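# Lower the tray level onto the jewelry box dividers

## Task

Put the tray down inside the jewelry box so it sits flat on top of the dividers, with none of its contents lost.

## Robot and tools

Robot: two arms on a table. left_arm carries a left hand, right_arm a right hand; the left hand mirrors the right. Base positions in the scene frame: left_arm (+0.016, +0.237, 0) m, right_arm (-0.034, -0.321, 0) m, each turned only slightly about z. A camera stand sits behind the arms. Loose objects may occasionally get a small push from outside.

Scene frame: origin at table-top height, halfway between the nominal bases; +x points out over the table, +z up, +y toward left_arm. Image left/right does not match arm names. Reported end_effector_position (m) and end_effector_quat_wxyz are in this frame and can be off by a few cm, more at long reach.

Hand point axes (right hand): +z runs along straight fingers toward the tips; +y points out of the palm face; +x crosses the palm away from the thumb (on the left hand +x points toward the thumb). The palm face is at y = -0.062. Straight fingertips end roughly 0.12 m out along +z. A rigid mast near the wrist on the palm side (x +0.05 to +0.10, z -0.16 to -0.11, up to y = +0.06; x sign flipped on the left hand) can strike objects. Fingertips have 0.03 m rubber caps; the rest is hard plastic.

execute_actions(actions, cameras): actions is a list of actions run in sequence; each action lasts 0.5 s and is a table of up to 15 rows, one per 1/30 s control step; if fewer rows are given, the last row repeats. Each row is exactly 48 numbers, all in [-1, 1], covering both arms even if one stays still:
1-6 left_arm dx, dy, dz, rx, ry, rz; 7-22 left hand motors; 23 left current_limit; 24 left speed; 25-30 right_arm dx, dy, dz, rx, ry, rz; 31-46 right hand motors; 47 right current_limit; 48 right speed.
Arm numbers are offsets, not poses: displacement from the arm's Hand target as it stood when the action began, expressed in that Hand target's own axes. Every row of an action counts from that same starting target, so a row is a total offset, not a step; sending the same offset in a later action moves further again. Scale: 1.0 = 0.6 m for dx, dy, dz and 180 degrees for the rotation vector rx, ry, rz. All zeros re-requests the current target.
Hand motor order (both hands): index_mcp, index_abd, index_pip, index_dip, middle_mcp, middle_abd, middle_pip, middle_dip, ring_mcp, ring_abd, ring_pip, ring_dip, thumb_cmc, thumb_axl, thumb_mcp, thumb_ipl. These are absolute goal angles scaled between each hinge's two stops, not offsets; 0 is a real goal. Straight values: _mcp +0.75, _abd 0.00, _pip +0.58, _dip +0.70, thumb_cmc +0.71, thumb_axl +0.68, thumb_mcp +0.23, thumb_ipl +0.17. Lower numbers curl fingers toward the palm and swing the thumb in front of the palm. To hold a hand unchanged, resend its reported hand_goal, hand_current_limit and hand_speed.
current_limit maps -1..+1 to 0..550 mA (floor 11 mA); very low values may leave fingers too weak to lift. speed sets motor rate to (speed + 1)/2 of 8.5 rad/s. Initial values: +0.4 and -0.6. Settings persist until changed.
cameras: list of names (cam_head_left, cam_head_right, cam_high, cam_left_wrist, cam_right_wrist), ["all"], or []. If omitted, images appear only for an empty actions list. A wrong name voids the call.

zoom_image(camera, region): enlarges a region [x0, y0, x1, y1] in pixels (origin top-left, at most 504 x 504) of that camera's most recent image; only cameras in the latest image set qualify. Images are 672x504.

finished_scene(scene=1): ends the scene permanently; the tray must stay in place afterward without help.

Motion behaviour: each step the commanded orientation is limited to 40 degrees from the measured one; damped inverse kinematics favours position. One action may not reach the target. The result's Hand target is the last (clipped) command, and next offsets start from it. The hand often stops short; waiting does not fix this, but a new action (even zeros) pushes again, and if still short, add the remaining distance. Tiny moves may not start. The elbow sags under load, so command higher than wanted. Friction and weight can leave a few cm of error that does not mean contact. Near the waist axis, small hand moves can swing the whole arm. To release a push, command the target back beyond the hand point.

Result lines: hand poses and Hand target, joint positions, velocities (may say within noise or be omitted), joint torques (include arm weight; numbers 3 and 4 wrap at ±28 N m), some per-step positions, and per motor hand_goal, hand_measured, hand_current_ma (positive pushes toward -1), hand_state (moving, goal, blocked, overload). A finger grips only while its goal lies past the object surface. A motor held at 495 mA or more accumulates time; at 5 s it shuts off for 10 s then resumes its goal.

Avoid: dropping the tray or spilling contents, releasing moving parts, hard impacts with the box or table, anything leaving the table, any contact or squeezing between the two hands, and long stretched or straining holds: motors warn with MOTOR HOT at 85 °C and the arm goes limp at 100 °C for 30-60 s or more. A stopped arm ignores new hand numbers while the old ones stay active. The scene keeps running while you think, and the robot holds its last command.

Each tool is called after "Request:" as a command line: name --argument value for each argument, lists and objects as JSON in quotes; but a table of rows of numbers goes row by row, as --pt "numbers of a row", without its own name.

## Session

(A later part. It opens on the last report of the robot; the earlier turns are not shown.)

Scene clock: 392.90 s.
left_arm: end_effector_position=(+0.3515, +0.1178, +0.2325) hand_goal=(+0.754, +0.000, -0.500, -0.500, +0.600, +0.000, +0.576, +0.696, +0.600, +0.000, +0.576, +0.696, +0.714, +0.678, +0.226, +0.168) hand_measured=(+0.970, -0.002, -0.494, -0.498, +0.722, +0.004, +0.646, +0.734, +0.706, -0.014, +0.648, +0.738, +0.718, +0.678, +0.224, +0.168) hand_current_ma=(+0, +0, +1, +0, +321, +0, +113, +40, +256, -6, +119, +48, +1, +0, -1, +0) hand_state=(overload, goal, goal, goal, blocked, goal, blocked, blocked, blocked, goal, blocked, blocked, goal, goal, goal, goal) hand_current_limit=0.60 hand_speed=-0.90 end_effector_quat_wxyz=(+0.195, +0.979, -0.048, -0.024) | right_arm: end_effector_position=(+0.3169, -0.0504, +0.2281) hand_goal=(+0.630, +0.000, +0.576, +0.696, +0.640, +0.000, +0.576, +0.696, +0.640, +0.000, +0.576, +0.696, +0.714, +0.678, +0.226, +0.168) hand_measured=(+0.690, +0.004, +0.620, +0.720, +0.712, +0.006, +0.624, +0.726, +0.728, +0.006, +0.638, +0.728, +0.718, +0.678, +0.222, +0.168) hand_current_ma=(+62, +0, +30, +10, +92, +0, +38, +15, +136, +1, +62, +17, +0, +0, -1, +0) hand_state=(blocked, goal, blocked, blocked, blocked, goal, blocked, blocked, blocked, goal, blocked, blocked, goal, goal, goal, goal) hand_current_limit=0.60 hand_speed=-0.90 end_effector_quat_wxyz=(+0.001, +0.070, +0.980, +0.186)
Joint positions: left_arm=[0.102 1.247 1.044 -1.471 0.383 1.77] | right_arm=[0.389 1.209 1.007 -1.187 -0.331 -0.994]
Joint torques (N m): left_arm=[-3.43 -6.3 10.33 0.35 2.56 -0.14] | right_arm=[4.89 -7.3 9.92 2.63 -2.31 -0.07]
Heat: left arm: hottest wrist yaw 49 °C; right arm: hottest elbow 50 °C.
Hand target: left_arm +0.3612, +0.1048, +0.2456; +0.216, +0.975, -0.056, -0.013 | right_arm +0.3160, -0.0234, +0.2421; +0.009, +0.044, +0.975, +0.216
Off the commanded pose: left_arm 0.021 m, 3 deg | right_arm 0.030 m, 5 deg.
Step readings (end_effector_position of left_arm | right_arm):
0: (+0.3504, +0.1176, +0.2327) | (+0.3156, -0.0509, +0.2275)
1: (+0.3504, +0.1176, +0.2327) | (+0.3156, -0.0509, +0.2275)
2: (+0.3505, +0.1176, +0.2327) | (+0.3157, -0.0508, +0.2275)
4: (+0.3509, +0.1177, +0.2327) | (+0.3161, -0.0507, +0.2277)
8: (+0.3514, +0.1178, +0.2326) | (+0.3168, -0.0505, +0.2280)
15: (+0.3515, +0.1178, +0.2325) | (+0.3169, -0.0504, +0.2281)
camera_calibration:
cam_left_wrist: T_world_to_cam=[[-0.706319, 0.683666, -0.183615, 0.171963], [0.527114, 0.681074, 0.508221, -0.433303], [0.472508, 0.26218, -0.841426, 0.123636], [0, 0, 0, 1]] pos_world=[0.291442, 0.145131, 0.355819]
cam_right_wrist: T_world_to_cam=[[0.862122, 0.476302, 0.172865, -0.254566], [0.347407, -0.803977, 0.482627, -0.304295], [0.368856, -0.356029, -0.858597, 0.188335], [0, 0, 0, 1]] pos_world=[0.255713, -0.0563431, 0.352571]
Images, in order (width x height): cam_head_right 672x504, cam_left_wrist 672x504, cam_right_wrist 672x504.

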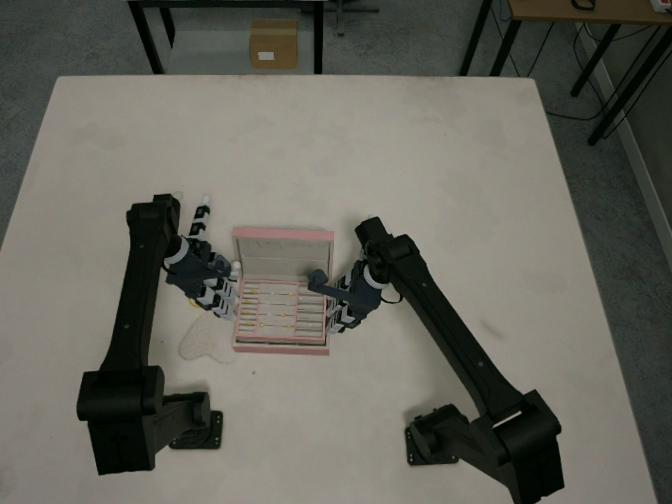

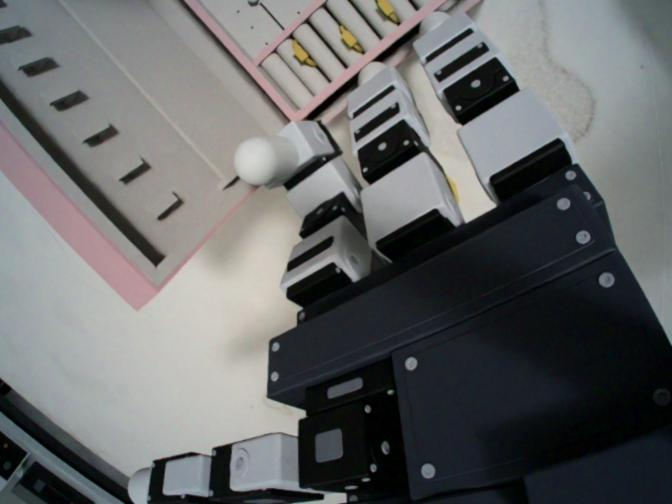

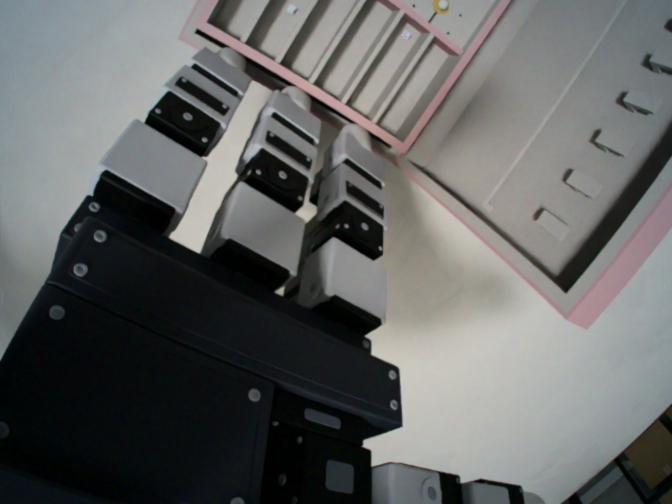

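Request:
execute_actions --actions '[[[-0.0029,-0.0091,0.0123,0,0.0016,-0.0035,0.754,0,-0.5,-0.5,0.60,0,0.576,0.696,0.60,0,0.576,0.696,0.714,0.678,0.226,0.168,0.6,-0.9,-0.0054,-0.0021,0.0174,0,0.0016,-0.0035,0.63,0,0.576,0.696,0.64,0,0.576,0.696,0.64,0,0.576,0.696,0.714,0.678,0.226,0.168,0.6,-0.9]]]' --cameras '["cam_head_right","cam_right_wrist","cam_left_wrist"]'

Request:
zoom_image --camera "cam_head_right" --region '[225, 320, 275, 357]'

Request:
zoom_image --camera "cam_head_right" --region '[290, 320, 340, 357]'

Request:
zoom_image --camera "cam_head_right" --region '[225, 265, 275, 302]'

Request:
zoom_image --camera "cam_right_wrist" --region '[170, 0, 440, 200]'

Request:
zoom_image --camera "cam_left_wrist" --region '[210, 0, 450, 180]'

Scene clock: 397.03 s.
left_arm: end_effector_position=(+0.3562, +0.1186, +0.2317) hand_goal=(+0.754, +0.000, -0.500, -0.500, +0.600, +0.000, +0.576, +0.696, +0.600, +0.000, +0.576, +0.696, +0.714, +0.678, +0.226, +0.168) hand_measured=(+0.970, -0.002, -0.494, -0.498, +0.722, +0.000, +0.646, +0.734, +0.706, -0.016, +0.648, +0.738, +0.718, +0.678, +0.224, +0.168) hand_current_ma=(+0, +0, +1, +0, +321, +0, +113, +40, +256, -8, +119, +48, +1, +0, -1, +0) hand_state=(overload, goal, goal, goal, blocked, goal, blocked, blocked, blocked, goal, blocked, blocked, goal, goal, goal, goal) hand_current_limit=0.60 hand_speed=-0.90 end_effector_quat_wxyz=(+0.192, +0.980, -0.050, -0.012) | right_arm: end_effector_position=(+0.3231, -0.0482, +0.2206) hand_goal=(+0.630, +0.000, +0.576, +0.696, +0.640, +0.000, +0.576, +0.696, +0.640, +0.000, +0.576, +0.696, +0.714, +0.678, +0.226, +0.168) hand_measured=(+0.690, +0.006, +0.620, +0.720, +0.712, +0.006, +0.624, +0.726, +0.728, +0.008, +0.638, +0.728, +0.718, +0.678, +0.222, +0.168) hand_current_ma=(+62, +0, +30, +10, +92, +1, +38, +15, +136, +1, +62, +17, +0, +0, -1, +0) hand_state=(blocked, goal, blocked, blocked, blocked, goal, blocked, blocked, blocked, goal, blocked, blocked, goal, goal, goal, goal) hand_current_limit=0.60 hand_speed=-0.90 end_effector_quat_wxyz=(+0.003, +0.070, +0.980, +0.186)
Joint positions: left_arm=[0.102 1.247 1.044 -1.448 0.38 1.77] | right_arm=[0.389 1.23 1.003 -1.16 -0.328 -0.994]
Joint torques (N m): left_arm=[-2.84 -6.42 8.38 0.38 2.7 -0.23] | right_arm=[4.84 -7.3 9.57 2.61 -2.5 -0.2]
Heat: left arm: hottest wrist yaw 50 °C; right arm: hottest elbow 50 °C.
Hand target: left_arm +0.3597, +0.1068, +0.2366; +0.216, +0.975, -0.050, -0.012 | right_arm +0.3196, -0.0204, +0.2321; +0.008, +0.038, +0.976, +0.216
Off the commanded pose: left_arm 0.013 m, 3 deg | right_arm 0.030 m, 5 deg.
Step readings (end_effector_position of left_arm | right_arm):
0: (+0.3515, +0.1178, +0.2325) | (+0.3169, -0.0504, +0.2281)
1: (+0.3516, +0.1178, +0.2325) | (+0.3170, -0.0504, +0.2282)
2: (+0.3521, +0.1179, +0.2325) | (+0.3174, -0.0502, +0.2282)
4: (+0.3536, +0.1182, +0.2322) | (+0.3190, -0.0496, +0.2279)
8: (+0.3556, +0.1186, +0.2318) | (+0.3224, -0.0484, +0.2247)
15: (+0.3561, +0.1186, +0.2317) | (+0.3231, -0.0482, +0.2206)
camera_calibration:
cam_left_wrist: T_world_to_cam=[[-0.701695, 0.684893, -0.196332, 0.175727], [0.515325, 0.678166, 0.523957, -0.435046], [0.492, 0.266483, -0.828808, 0.110166], [0, 0, 0, 1]] pos_world=[0.293295, 0.145321, 0.353753]
cam_right_wrist: T_world_to_cam=[[0.861665, 0.476098, 0.175682, -0.260042], [0.345259, -0.803697, 0.48463, -0.300653], [0.371927, -0.356933, -0.856895, 0.178992], [0, 0, 0, 1]] pos_world=[0.261301, -0.05394, 0.344768]
Images, in order (width x height): cam_head_right 672x504, cam_left_wrist 672x504, cam_right_wrist 672x504.

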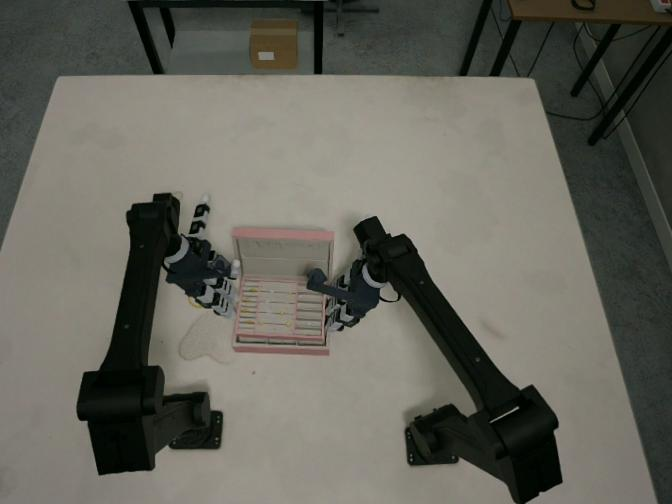

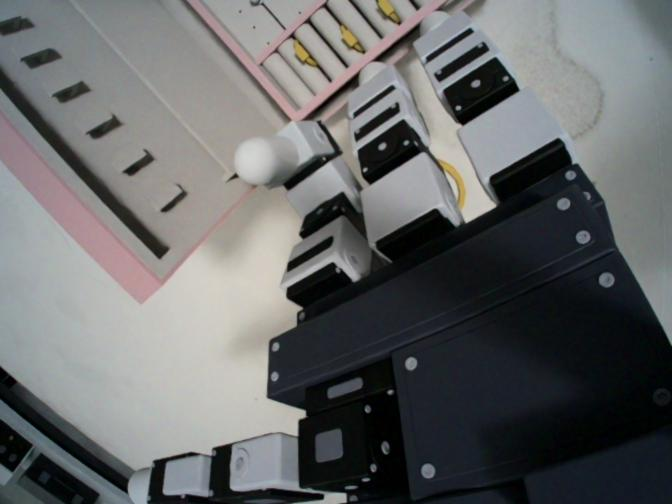

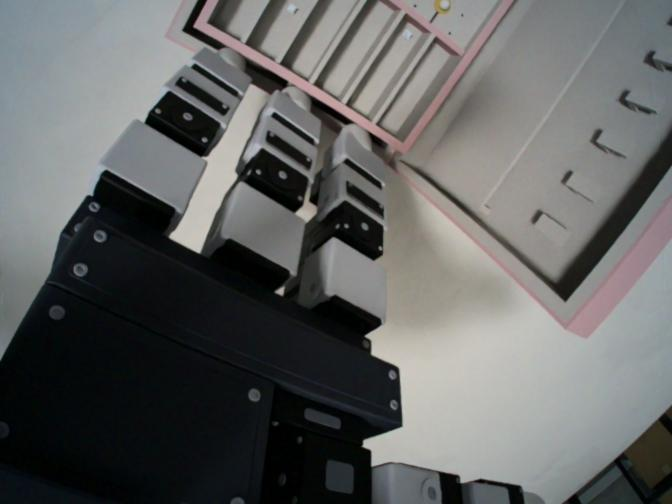

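Scaled by 10.080 from the camera's 672x504 image, which has a finer 960x720 frame.

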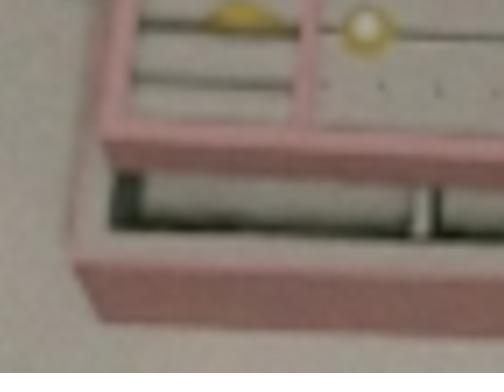

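Scaled by 10.080 from the camera's 672x504 image, which has a finer 960x720 frame.

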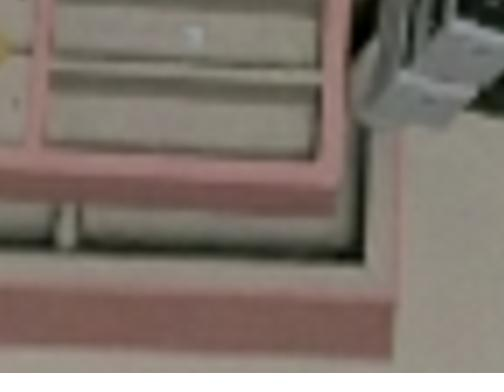

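Scaled by 10.080 from the camera's 672x504 image, which has a finer 960x720 frame.

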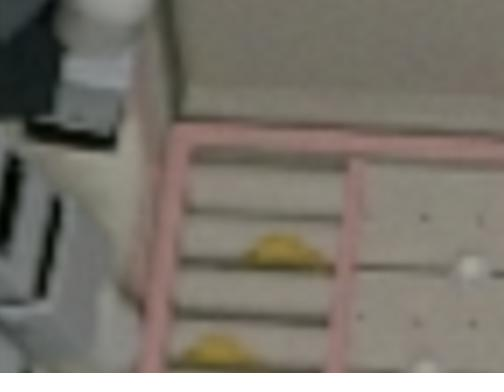

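Scaled by 1.867 from the camera's 672x504 image, which has a finer 960x720 frame.

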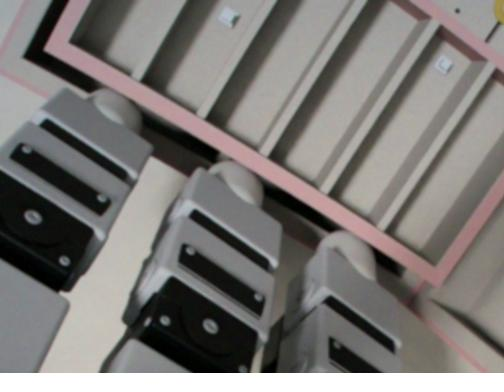

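Scaled by 2.100 from the camera's 672x504 image, which has a finer 960x720 frame.

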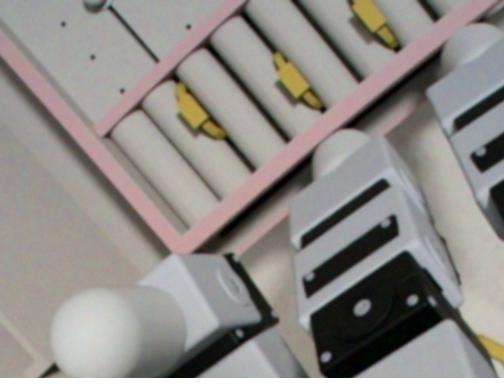

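Request:
execute_actions --actions '[[[-0.0149,0.0014,0.0006,0,-0.0009,0.002,0.754,0,-0.5,-0.5,0.60,0,0.576,0.696,0.60,0,0.576,0.696,0.714,0.678,0.226,0.168,0.6,-0.9,0.0125,0.0012,-0.0049,0,-0.0009,0.002,0.63,0,0.576,0.696,0.64,0,0.576,0.696,0.64,0,0.576,0.696,0.714,0.678,0.226,0.168,0.6,-0.9]]]' --cameras '["cam_head_right","cam_right_wrist","cam_left_wrist"]'

Request:
zoom_image --camera "cam_head_right" --region '[225, 320, 275, 357]'

Request:
zoom_image --camera "cam_head_right" --region '[290, 320, 340, 357]'

Request:
zoom_image --camera "cam_head_right" --region '[225, 265, 275, 302]'

Request:
zoom_image --camera "cam_right_wrist" --region '[170, 0, 440, 200]'

Scene clock: 401.50 s.
left_arm: end_effector_position=(+0.3544, +0.1183, +0.2298) hand_goal=(+0.754, +0.000, -0.500, -0.500, +0.600, +0.000, +0.576, +0.696, +0.600, +0.000, +0.576, +0.696, +0.714, +0.678, +0.226, +0.168) hand_measured=(+0.970, -0.002, -0.494, -0.498, +0.722, +0.000, +0.646, +0.734, +0.706, -0.016, +0.648, +0.738, +0.718, +0.678, +0.224, +0.168) hand_current_ma=(+0, +0, +1, +0, +321, +0, +113, +40, +256, -8, +119, +48, +1, +0, -1, +0) hand_state=(overload, goal, goal, goal, blocked, goal, blocked, blocked, blocked, goal, blocked, blocked, goal, goal, goal, goal) hand_current_limit=0.60 hand_speed=-0.90 end_effector_quat_wxyz=(+0.193, +0.980, -0.050, -0.015) | right_arm: end_effector_position=(+0.3217, -0.0487, +0.2182) hand_goal=(+0.630, +0.000, +0.576, +0.696, +0.640, +0.000, +0.576, +0.696, +0.640, +0.000, +0.576, +0.696, +0.714, +0.678, +0.226, +0.168) hand_measured=(+0.690, +0.006, +0.620, +0.720, +0.712, +0.008, +0.624, +0.726, +0.728, +0.008, +0.638, +0.728, +0.718, +0.678, +0.222, +0.168) hand_current_ma=(+62, +1, +30, +10, +92, +1, +38, +15, +136, +1, +62, +17, +0, +0, -1, +0) hand_state=(blocked, goal, blocked, blocked, blocked, goal, blocked, blocked, blocked, goal, blocked, blocked, goal, goal, goal, goal) hand_current_limit=0.60 hand_speed=-0.90 end_effector_quat_wxyz=(+0.001, +0.071, +0.980, +0.185)
Joint positions: left_arm=[0.102 1.247 1.038 -1.448 0.381 1.772] | right_arm=[0.389 1.229 0.998 -1.16 -0.328 -0.994]
Joint torques (N m): left_arm=[-3.08 -7.94 7.45 0.2 2.59 -0.14] | right_arm=[5.71 -8.94 9.11 2.35 -2.38 -0.02]
Heat: left arm: hottest wrist yaw 50 °C; right arm: hottest elbow 49 °C.
Hand target: left_arm +0.3507, +0.1068, +0.2367; +0.216, +0.975, -0.053, -0.012 | right_arm +0.3121, -0.0204, +0.2350; +0.009, +0.041, +0.975, +0.216
Off the commanded pose: left_arm 0.014 m, 3 deg | right_arm 0.034 m, 5 deg.
Step readings (end_effector_position of left_arm | right_arm):
0: (+0.3562, +0.1186, +0.2317) | (+0.3231, -0.0482, +0.2206)
1: (+0.3562, +0.1186, +0.2317) | (+0.3231, -0.0482, +0.2206)
2: (+0.3562, +0.1186, +0.2317) | (+0.3230, -0.0482, +0.2204)
4: (+0.3562, +0.1186, +0.2317) | (+0.3226, -0.0484, +0.2197)
8: (+0.3557, +0.1184, +0.2313) | (+0.3217, -0.0487, +0.2182)
15: (+0.3544, +0.1183, +0.2298) | (+0.3217, -0.0487, +0.2182)
camera_calibration:
cam_left_wrist: T_world_to_cam=[[-0.701862, 0.685374, -0.194043, 0.173799], [0.518988, 0.678621, 0.519735, -0.433257], [0.487894, 0.264076, -0.831999, 0.111978], [0, 0, 0, 1]] pos_world=[0.292205, 0.145329, 0.352069]
cam_right_wrist: T_world_to_cam=[[0.862371, 0.476462, 0.171174, -0.257428], [0.347345, -0.802789, 0.484645, -0.300176], [0.368332, -0.358487, -0.857799, 0.178501], [0, 0, 0, 1]] pos_world=[0.260516, -0.0543335, 0.342662]
Images, in order (width x height): cam_head_right 672x504, cam_left_wrist 672x504, cam_right_wrist 672x504.

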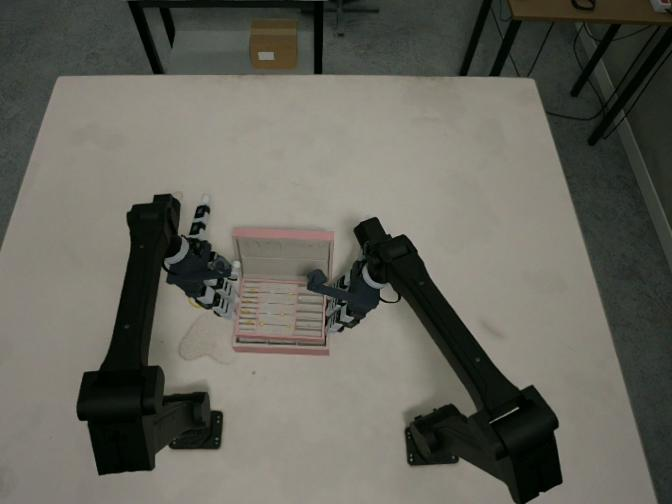

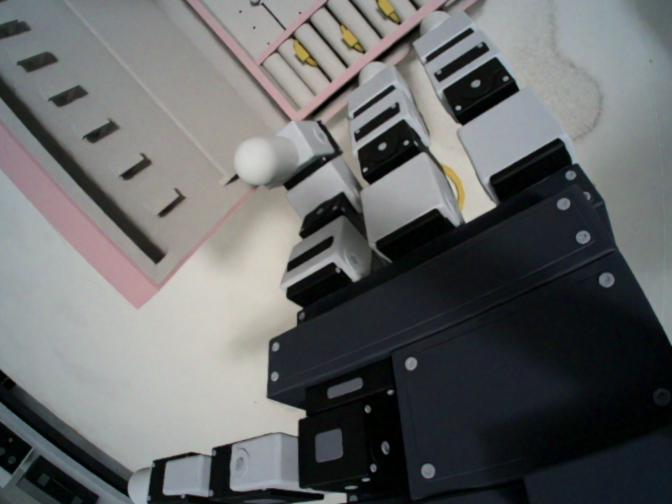

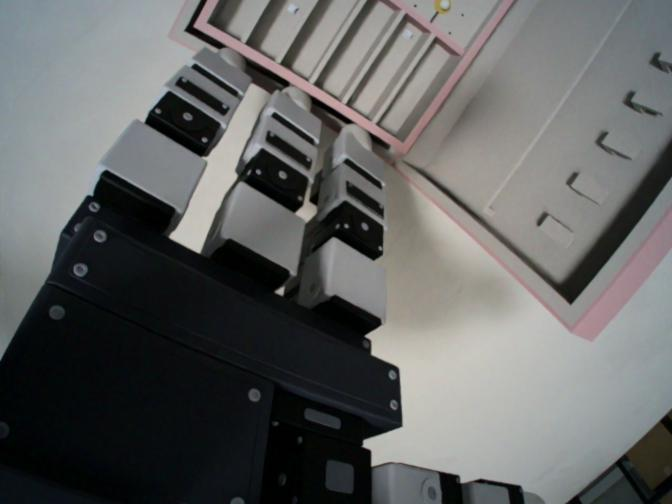

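Scaled by 10.080 from the camera's 672x504 image, which has a finer 960x720 frame.

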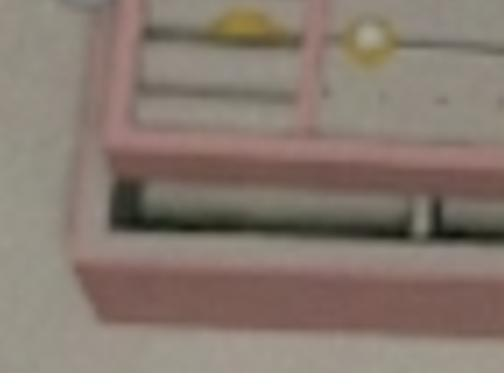

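Scaled by 10.080 from the camera's 672x504 image, which has a finer 960x720 frame.

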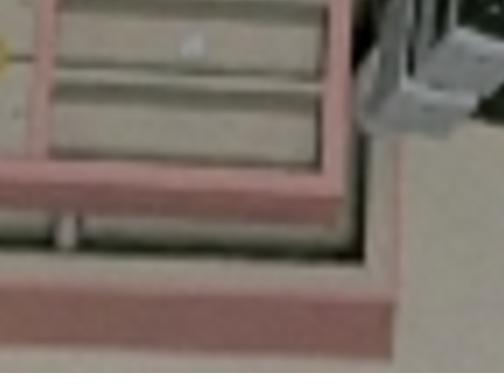

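Scaled by 10.080 from the camera's 672x504 image, which has a finer 960x720 frame.

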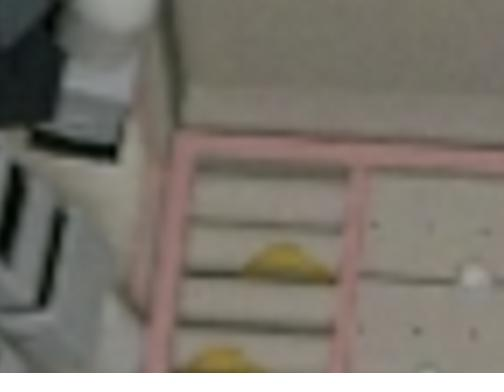

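Scaled by 1.867 from the camera's 672x504 image, which has a finer 960x720 frame.

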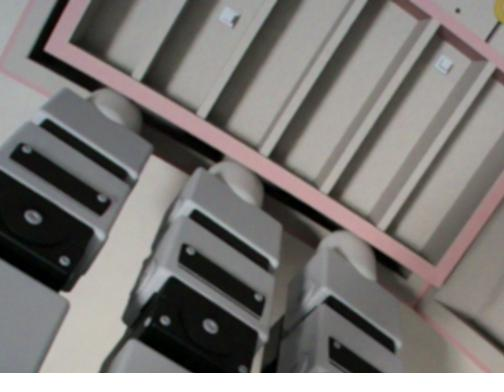

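Request:
execute_actions --actions '[[[-0.0134,0.0012,-0.0031,0,0,0,0.754,0,-0.5,-0.5,0.60,0,0.576,0.696,0.60,0,0.576,0.696,0.714,0.678,0.226,0.168,0.6,-0.9,0.0101,0.005,-0.0087,0,0,0,0.63,0,0.576,0.696,0.64,0,0.576,0.696,0.64,0,0.576,0.696,0.714,0.678,0.226,0.168,0.6,-0.9]]]' --cameras '["cam_head_right","cam_right_wrist","cam_left_wrist"]'

Request:
zoom_image --camera "cam_head_right" --region '[225, 320, 275, 357]'

Request:
zoom_image --camera "cam_head_right" --region '[290, 320, 340, 357]'

Request:
zoom_image --camera "cam_head_right" --region '[225, 265, 275, 302]'

Scene clock: 405.43 s.
left_arm: end_effector_position=(+0.3489, +0.1185, +0.2310) hand_goal=(+0.754, +0.000, -0.500, -0.500, +0.600, +0.000, +0.576, +0.696, +0.600, +0.000, +0.576, +0.696, +0.714, +0.678, +0.226, +0.168) hand_measured=(+0.970, -0.002, -0.494, -0.498, +0.722, +0.000, +0.646, +0.734, +0.706, -0.016, +0.648, +0.738, +0.718, +0.678, +0.224, +0.168) hand_current_ma=(+0, +0, +1, +0, +321, +0, +113, +40, +256, -8, +119, +48, +1, +0, -1, +0) hand_state=(overload, goal, goal, goal, blocked, goal, blocked, blocked, blocked, goal, blocked, blocked, goal, goal, goal, goal) hand_current_limit=0.60 hand_speed=-0.90 end_effector_quat_wxyz=(+0.192, +0.980, -0.052, -0.011) | right_arm: end_effector_position=(+0.3172, -0.0479, +0.2202) hand_goal=(+0.630, +0.000, +0.576, +0.696, +0.640, +0.000, +0.576, +0.696, +0.640, +0.000, +0.576, +0.696, +0.714, +0.678, +0.226, +0.168) hand_measured=(+0.690, +0.006, +0.620, +0.720, +0.712, +0.008, +0.624, +0.726, +0.728, +0.008, +0.638, +0.728, +0.718, +0.678, +0.222, +0.168) hand_current_ma=(+62, +1, +30, +10, +92, +1, +38, +15, +136, +1, +62, +17, +0, +0, -1, +0) hand_state=(blocked, goal, blocked, blocked, blocked, goal, blocked, blocked, blocked, goal, blocked, blocked, goal, goal, goal, goal) hand_current_limit=0.60 hand_speed=-0.90 end_effector_quat_wxyz=(+0.004, +0.069, +0.980, +0.186)
Joint positions: left_arm=[0.103 1.228 1.026 -1.448 0.38 1.776] | right_arm=[0.397 1.215 0.991 -1.16 -0.326 -0.988]
Joint torques (N m): left_arm=[-2.9 -8.12 7.62 -0.02 2.6 -0.16] | right_arm=[5.95 -9 9.69 1.74 -2.39 0.04]
Heat: left arm: hottest wrist yaw 50 °C; right arm: hottest elbow 49 °C.
Hand target: left_arm +0.3428, +0.1078, +0.2387; +0.216, +0.975, -0.053, -0.012 | right_arm +0.3060, -0.0194, +0.2409; +0.009, +0.041, +0.975, +0.216
Off the commanded pose: left_arm 0.015 m, 3 deg | right_arm 0.037 m, 5 deg.
Step readings (end_effector_position of left_arm | right_arm):
0: (+0.3544, +0.1183, +0.2298) | (+0.3217, -0.0487, +0.2182)
1: (+0.3544, +0.1183, +0.2298) | (+0.3217, -0.0488, +0.2184)
2: (+0.3542, +0.1183, +0.2297) | (+0.3216, -0.0488, +0.2186)
4: (+0.3530, +0.1182, +0.2296) | (+0.3207, -0.0486, +0.2189)
8: (+0.3497, +0.1182, +0.2301) | (+0.3177, -0.0481, +0.2191)
15: (+0.3489, +0.1185, +0.2310) | (+0.3173, -0.0480, +0.2202)
camera_calibration:
cam_left_wrist: T_world_to_cam=[[-0.698541, 0.687391, -0.19883, 0.169752], [0.516275, 0.676542, 0.52512, -0.431171], [0.49548, 0.264167, -0.827476, 0.111999], [0, 0, 0, 1]] pos_world=[0.285688, 0.145433, 0.352845]
cam_right_wrist: T_world_to_cam=[[0.8608, 0.477606, 0.175827, -0.254774], [0.346023, -0.802554, 0.485979, -0.29877], [0.373217, -0.357491, -0.856101, 0.180319], [0, 0, 0, 1]] pos_world=[0.255393, -0.0536354, 0.344363]
Images, in order (width x height): cam_head_right 672x504, cam_left_wrist 672x504, cam_right_wrist 672x504.

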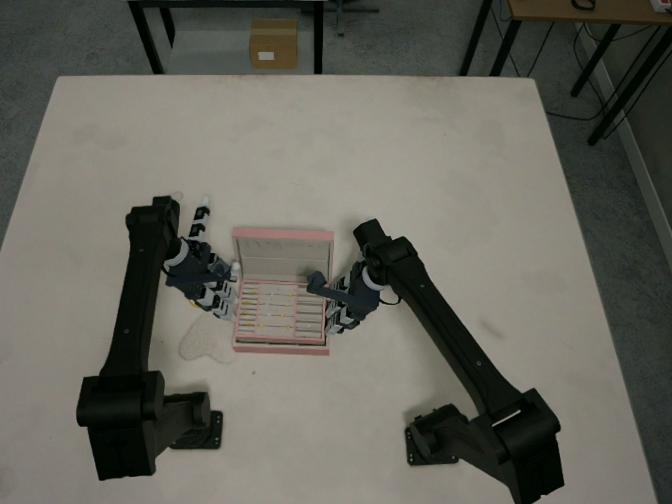

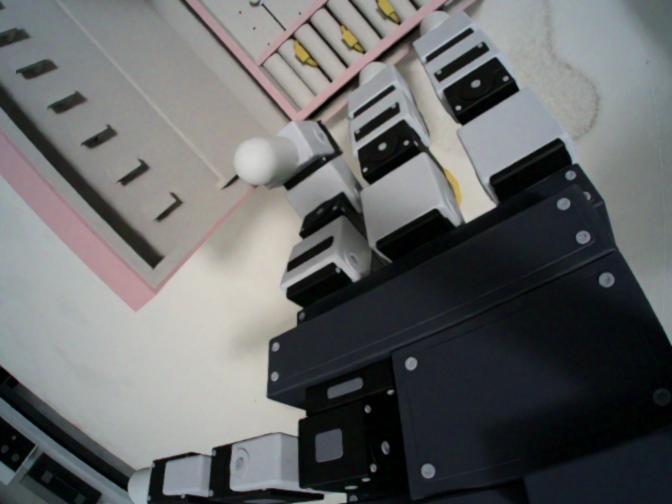

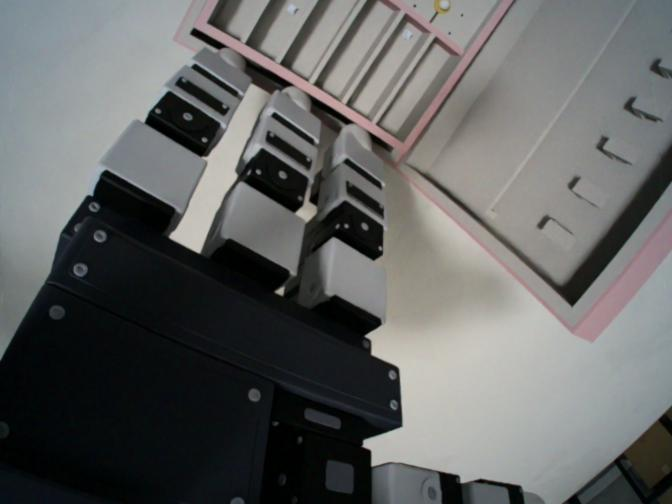

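Scaled by 10.080 from the camera's 672x504 image, which has a finer 960x720 frame.

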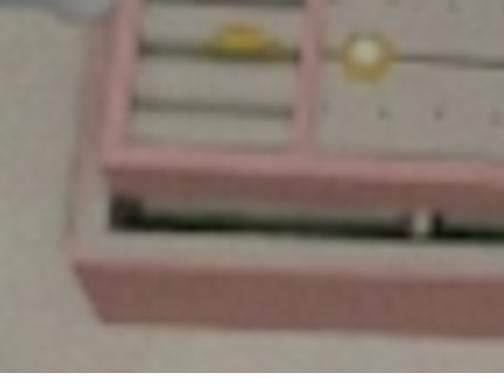

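Scaled by 10.080 from the camera's 672x504 image, which has a finer 960x720 frame.

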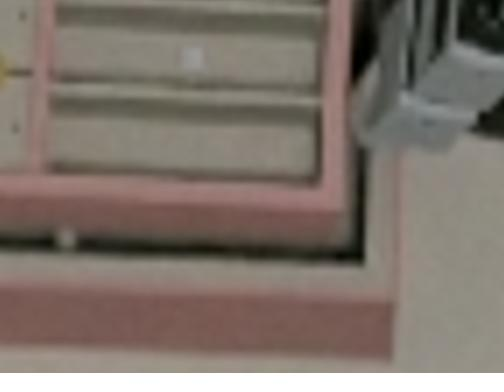

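Scaled by 10.080 from the camera's 672x504 image, which has a finer 960x720 frame.

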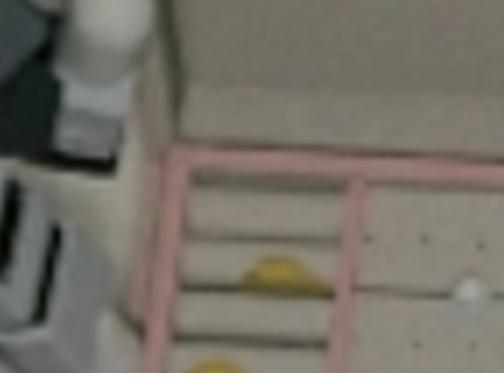

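Request:
execute_actions --actions '[[[0,-0.0085,0.0181,0,0,0,0.754,0,-0.5,-0.5,0.60,0,0.576,0.696,0.60,0,0.576,0.696,0.714,0.678,0.226,0.168,0.6,-0.9,-0.0025,-0.0069,0.0152,0,0,0,0.63,0,0.576,0.696,0.64,0,0.576,0.696,0.64,0,0.576,0.696,0.714,0.678,0.226,0.168,0.6,-0.9]]]' --cameras '["cam_head_right","cam_right_wrist","cam_left_wrist"]'

Request:
zoom_image --camera "cam_head_right" --region '[225, 320, 275, 357]'

Request:
zoom_image --camera "cam_head_right" --region '[290, 320, 340, 357]'

Request:
zoom_image --camera "cam_head_right" --region '[225, 265, 275, 302]'

Request:
zoom_image --camera "cam_right_wrist" --region '[170, 0, 440, 200]'

Request:
zoom_image --camera "cam_left_wrist" --region '[210, 0, 450, 180]'

Scene clock: 409.83 s.
left_arm: end_effector_position=(+0.3447, +0.1180, +0.2211) hand_goal=(+0.754, +0.000, -0.500, -0.500, +0.600, +0.000, +0.576, +0.696, +0.600, +0.000, +0.576, +0.696, +0.714, +0.678, +0.226, +0.168) hand_measured=(+0.970, -0.002, -0.494, -0.498, +0.722, +0.000, +0.646, +0.734, +0.706, -0.016, +0.648, +0.738, +0.718, +0.678, +0.224, +0.168) hand_current_ma=(+0, +0, +1, +0, +321, +0, +113, +40, +253, -8, +119, +48, +1, +0, -1, +0) hand_state=(overload, goal, goal, goal, blocked, goal, blocked, blocked, blocked, goal, blocked, blocked, goal, goal, goal, goal) hand_current_limit=0.60 hand_speed=-0.90 end_effector_quat_wxyz=(+0.193, +0.980, -0.051, -0.016) | right_arm: end_effector_position=(+0.3132, -0.0484, +0.2133) hand_goal=(+0.630, +0.000, +0.576, +0.696, +0.640, +0.000, +0.576, +0.696, +0.640, +0.000, +0.576, +0.696, +0.714, +0.678, +0.226, +0.168) hand_measured=(+0.690, +0.008, +0.620, +0.720, +0.712, +0.008, +0.624, +0.726, +0.728, +0.010, +0.638, +0.728, +0.718, +0.678, +0.222, +0.168) hand_current_ma=(+62, +1, +30, +10, +92, +1, +38, +15, +136, +1, +62, +17, +0, +0, -1, +0) hand_state=(blocked, goal, blocked, blocked, blocked, goal, blocked, blocked, blocked, goal, blocked, blocked, goal, goal, goal, goal) hand_current_limit=0.60 hand_speed=-0.90 end_effector_quat_wxyz=(-0.001, +0.069, +0.981, +0.183)
Joint positions: left_arm=[0.103 1.228 0.999 -1.43 0.381 1.776] | right_arm=[0.4 1.215 0.975 -1.155 -0.326 -0.988]
Joint torques (N m): left_arm=[-2.84 -7.12 7.46 0.39 2.62 -0.18] | right_arm=[5.54 -8.29 9.43 2.65 -2.41 0.01]
Heat: left arm: hottest wrist yaw 50 °C; right arm: hottest elbow 49 °C.
Hand target: left_arm +0.3428, +0.1078, +0.2268; +0.216, +0.975, -0.053, -0.012 | right_arm +0.3076, -0.0194, +0.2310; +0.009, +0.041, +0.975, +0.216
Off the commanded pose: left_arm 0.012 m, 3 deg | right_arm 0.034 m, 5 deg.
Step readings (end_effector_position of left_arm | right_arm):
0: (+0.3489, +0.1185, +0.2310) | (+0.3172, -0.0479, +0.2202)
1: (+0.3489, +0.1185, +0.2310) | (+0.3172, -0.0479, +0.2202)
2: (+0.3484, +0.1184, +0.2304) | (+0.3170, -0.0480, +0.2199)
4: (+0.3475, +0.1183, +0.2282) | (+0.3162, -0.0484, +0.2184)
8: (+0.3444, +0.1180, +0.2221) | (+0.3130, -0.0485, +0.2137)
15: (+0.3447, +0.1180, +0.2211) | (+0.3132, -0.0484, +0.2133)
camera_calibration:
cam_left_wrist: T_world_to_cam=[[-0.700218, 0.687305, -0.19315, 0.164476], [0.52155, 0.677206, 0.519016, -0.424069], [0.487525, 0.262687, -0.832655, 0.110015], [0, 0, 0, 1]] pos_world=[0.282707, 0.145237, 0.343472]
cam_right_wrist: T_world_to_cam=[[0.861224, 0.480589, 0.165312, -0.24758], [0.35287, -0.799534, 0.486034, -0.296476], [0.365755, -0.36025, -0.858163, 0.178316], [0, 0, 0, 1]] pos_world=[0.252619, -0.0538199, 0.338049]
Images, in order (width x height): cam_head_right 672x504, cam_left_wrist 672x504, cam_right_wrist 672x504.

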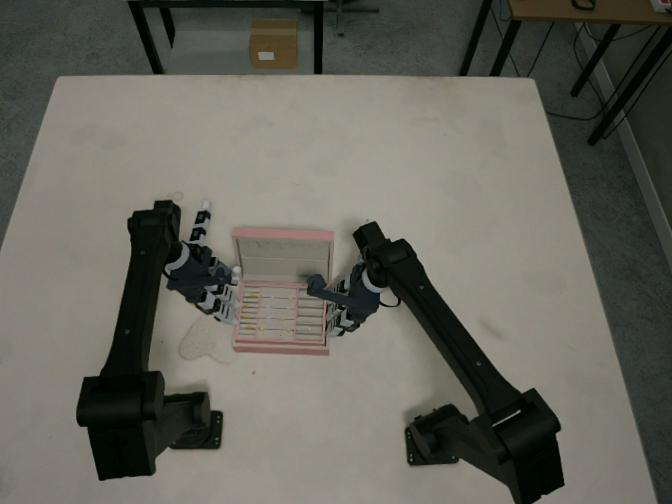

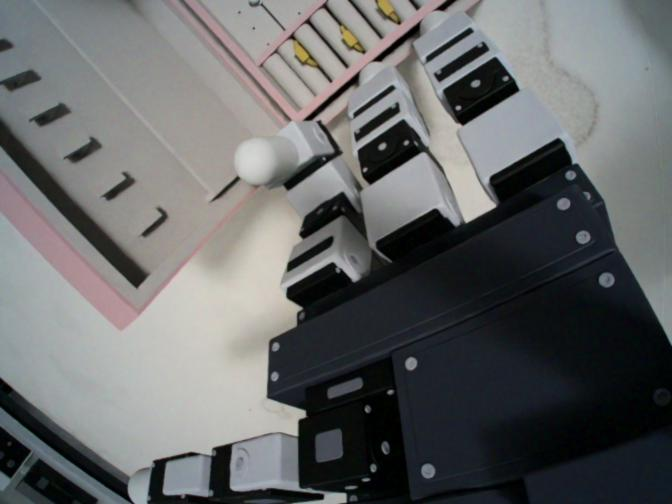

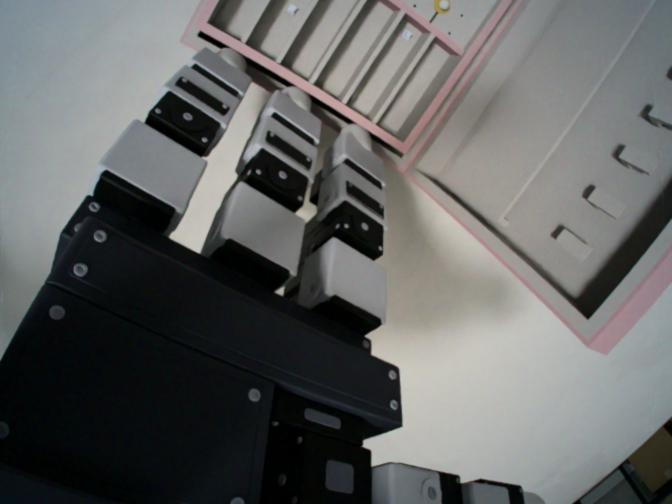

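Scaled by 10.080 from the camera's 672x504 image, which has a finer 960x720 frame.

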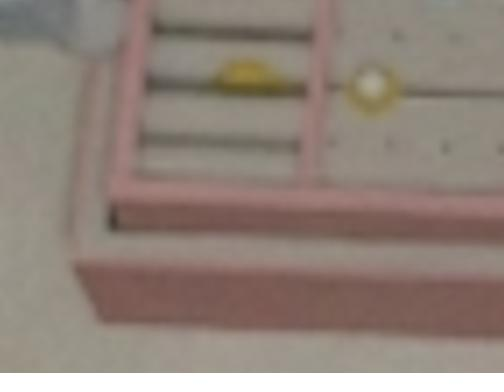

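Scaled by 10.080 from the camera's 672x504 image, which has a finer 960x720 frame.

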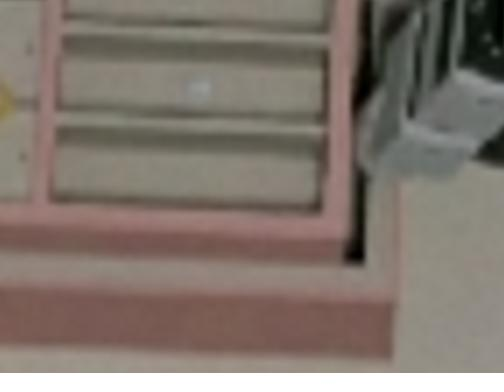

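Scaled by 10.080 from the camera's 672x504 image, which has a finer 960x720 frame.

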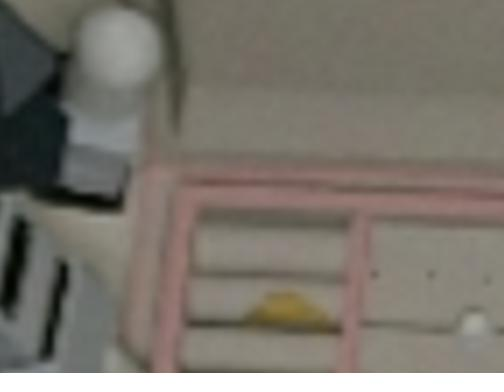

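Scaled by 1.867 from the camera's 672x504 image, which has a finer 960x720 frame.

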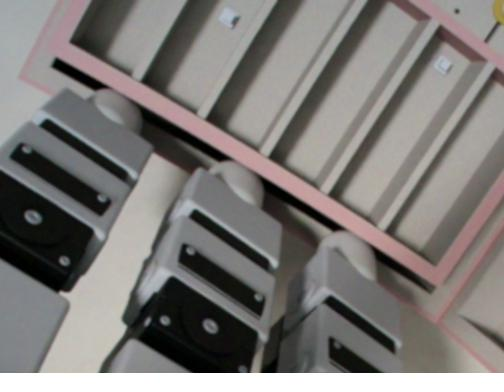

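Scaled by 2.100 from the camera's 672x504 image, which has a finer 960x720 frame.

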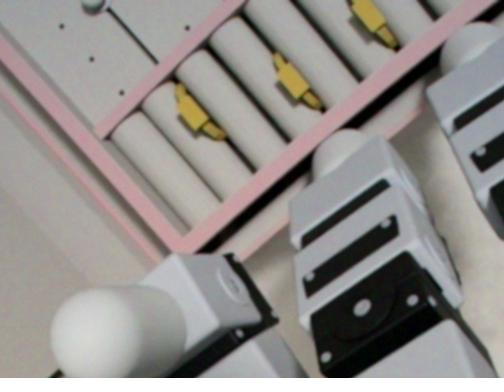

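Request:
execute_actions --actions '[[[0.0083,-0.0008,-0.0004,0,0.0012,-0.0025,0.754,0,-0.5,-0.5,0.60,0,0.576,0.696,0.60,0,0.576,0.696,0.714,0.678,0.226,0.168,0.6,-0.9,-0.0108,0.0008,0.0004,0,0.0012,-0.0025,0.63,0,0.576,0.696,0.64,0,0.576,0.696,0.64,0,0.576,0.696,0.714,0.678,0.226,0.168,0.6,-0.9]]]' --cameras '["cam_head_right","cam_right_wrist"]'

Request:
zoom_image --camera "cam_head_right" --region '[225, 320, 275, 357]'

Request:
zoom_image --camera "cam_head_right" --region '[290, 320, 340, 357]'

Request:
zoom_image --camera "cam_head_right" --region '[225, 265, 275, 302]'

Scene clock: 414.73 s.
left_arm: end_effector_position=(+0.3454, +0.1181, +0.2211) hand_goal=(+0.754, +0.000, -0.500, -0.500, +0.600, +0.000, +0.576, +0.696, +0.600, +0.000, +0.576, +0.696, +0.714, +0.678, +0.226, +0.168) hand_measured=(+0.970, -0.002, -0.494, -0.498, +0.722, +0.000, +0.646, +0.734, +0.706, -0.016, +0.648, +0.738, +0.718, +0.678, +0.224, +0.168) hand_current_ma=(+0, +0, +1, +0, +321, +0, +113, +40, +253, -8, +119, +48, +1, +0, -1, +0) hand_state=(overload, goal, goal, goal, blocked, goal, blocked, blocked, blocked, goal, blocked, blocked, goal, goal, goal, goal) hand_current_limit=0.60 hand_speed=-0.90 end_effector_quat_wxyz=(+0.193, +0.980, -0.052, -0.014) | right_arm: end_effector_position=(+0.3132, -0.0484, +0.2133) hand_goal=(+0.630, +0.000, +0.576, +0.696, +0.640, +0.000, +0.576, +0.696, +0.640, +0.000, +0.576, +0.696, +0.714, +0.678, +0.226, +0.168) hand_measured=(+0.690, +0.008, +0.620, +0.720, +0.712, +0.008, +0.624, +0.726, +0.728, +0.010, +0.638, +0.728, +0.718, +0.678, +0.222, +0.168) hand_current_ma=(+62, +1, +30, +10, +92, +1, +38, +15, +136, +1, +62, +17, +0, +0, -1, +0) hand_state=(blocked, goal, blocked, blocked, blocked, goal, blocked, blocked, blocked, goal, blocked, blocked, goal, goal, goal, goal) hand_current_limit=0.60 hand_speed=-0.90 end_effector_quat_wxyz=(-0.001, +0.069, +0.981, +0.183)
Joint positions: left_arm=[0.103 1.228 0.999 -1.427 0.381 1.776] | right_arm=[0.4 1.215 0.975 -1.155 -0.326 -0.988]
Joint torques (N m): left_arm=[-2.73 -6.59 8.08 0.38 2.61 -0.27] | right_arm=[4.72 -7 10.55 2.51 -2.55 -0.2]
Heat: left arm: hottest wrist yaw 51 °C; right arm: hottest elbow 49 °C.
Hand target: left_arm +0.3478, +0.1078, +0.2268; +0.216, +0.975, -0.049, -0.011 | right_arm +0.3141, -0.0194, +0.2310; +0.008, +0.037, +0.976, +0.216
Off the commanded pose: left_arm 0.012 m, 3 deg | right_arm 0.034 m, 5 deg.
Step readings (end_effector_position of left_arm | right_arm):
0: (+0.3447, +0.1180, +0.2211) | (+0.3132, -0.0484, +0.2133)
1: (+0.3447, +0.1180, +0.2211) | (+0.3132, -0.0484, +0.2133)
2: (+0.3447, +0.1180, +0.2211) | (+0.3132, -0.0484, +0.2133)
4: (+0.3450, +0.1180, +0.2211) | (+0.3132, -0.0484, +0.2133)
8: (+0.3453, +0.1181, +0.2211) | (+0.3132, -0.0484, +0.2133)
15: (+0.3454, +0.1181, +0.2211) | (+0.3132, -0.0484, +0.2133)
camera_calibration:
cam_right_wrist: T_world_to_cam=[[0.861224, 0.480589, 0.165312, -0.24758], [0.35287, -0.799534, 0.486034, -0.296476], [0.365755, -0.36025, -0.858163, 0.178316], [0, 0, 0, 1]] pos_world=[0.252619, -0.0538199, 0.338049]
Images, in order (width x height): cam_head_right 672x504, cam_right_wrist 672x504.

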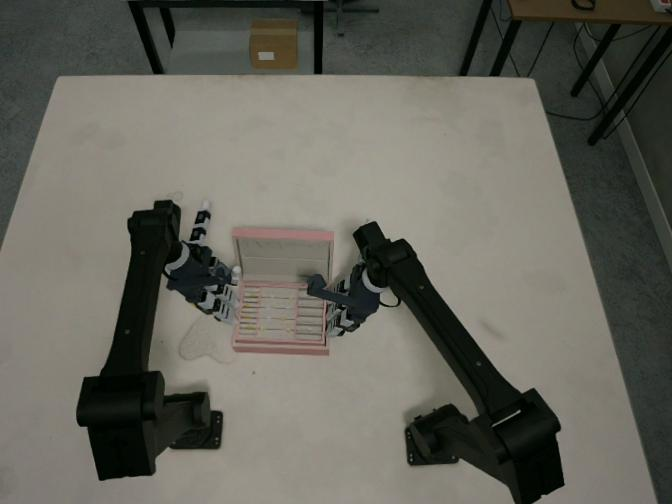

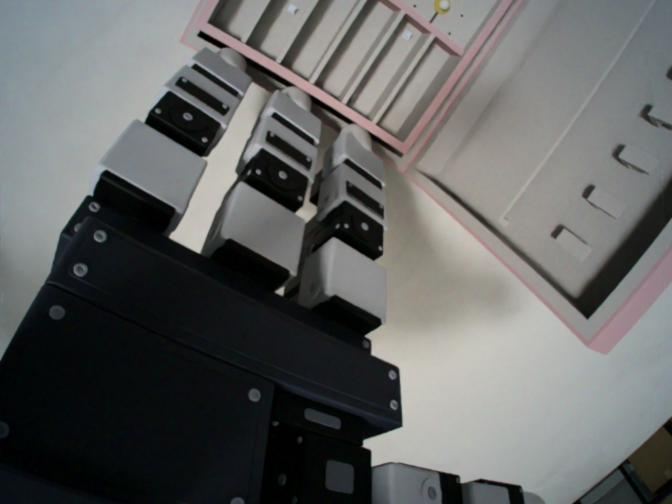

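Scaled by 10.080 from the camera's 672x504 image, which has a finer 960x720 frame.

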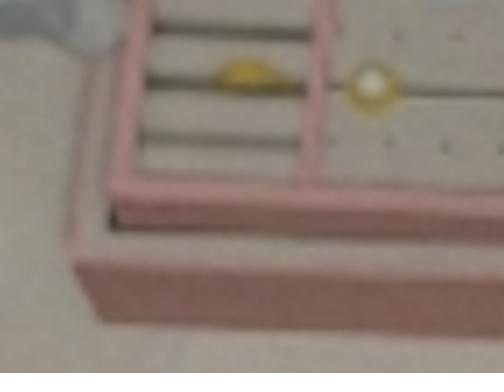

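Scaled by 10.080 from the camera's 672x504 image, which has a finer 960x720 frame.

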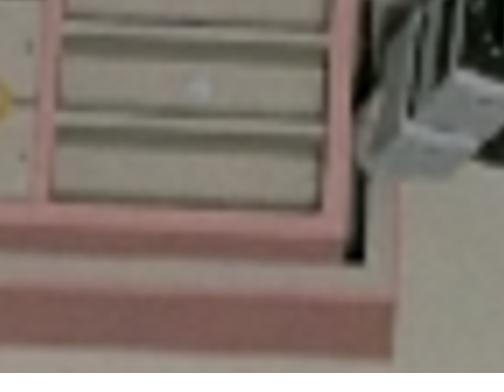

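Scaled by 10.080 from the camera's 672x504 image, which has a finer 960x720 frame.

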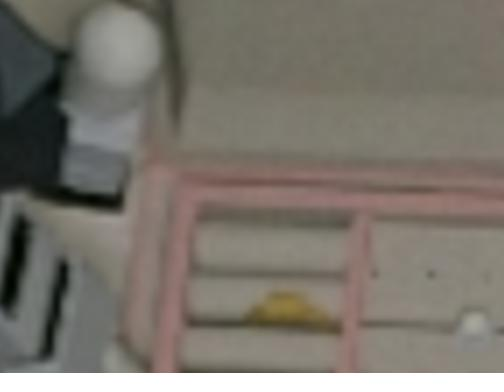

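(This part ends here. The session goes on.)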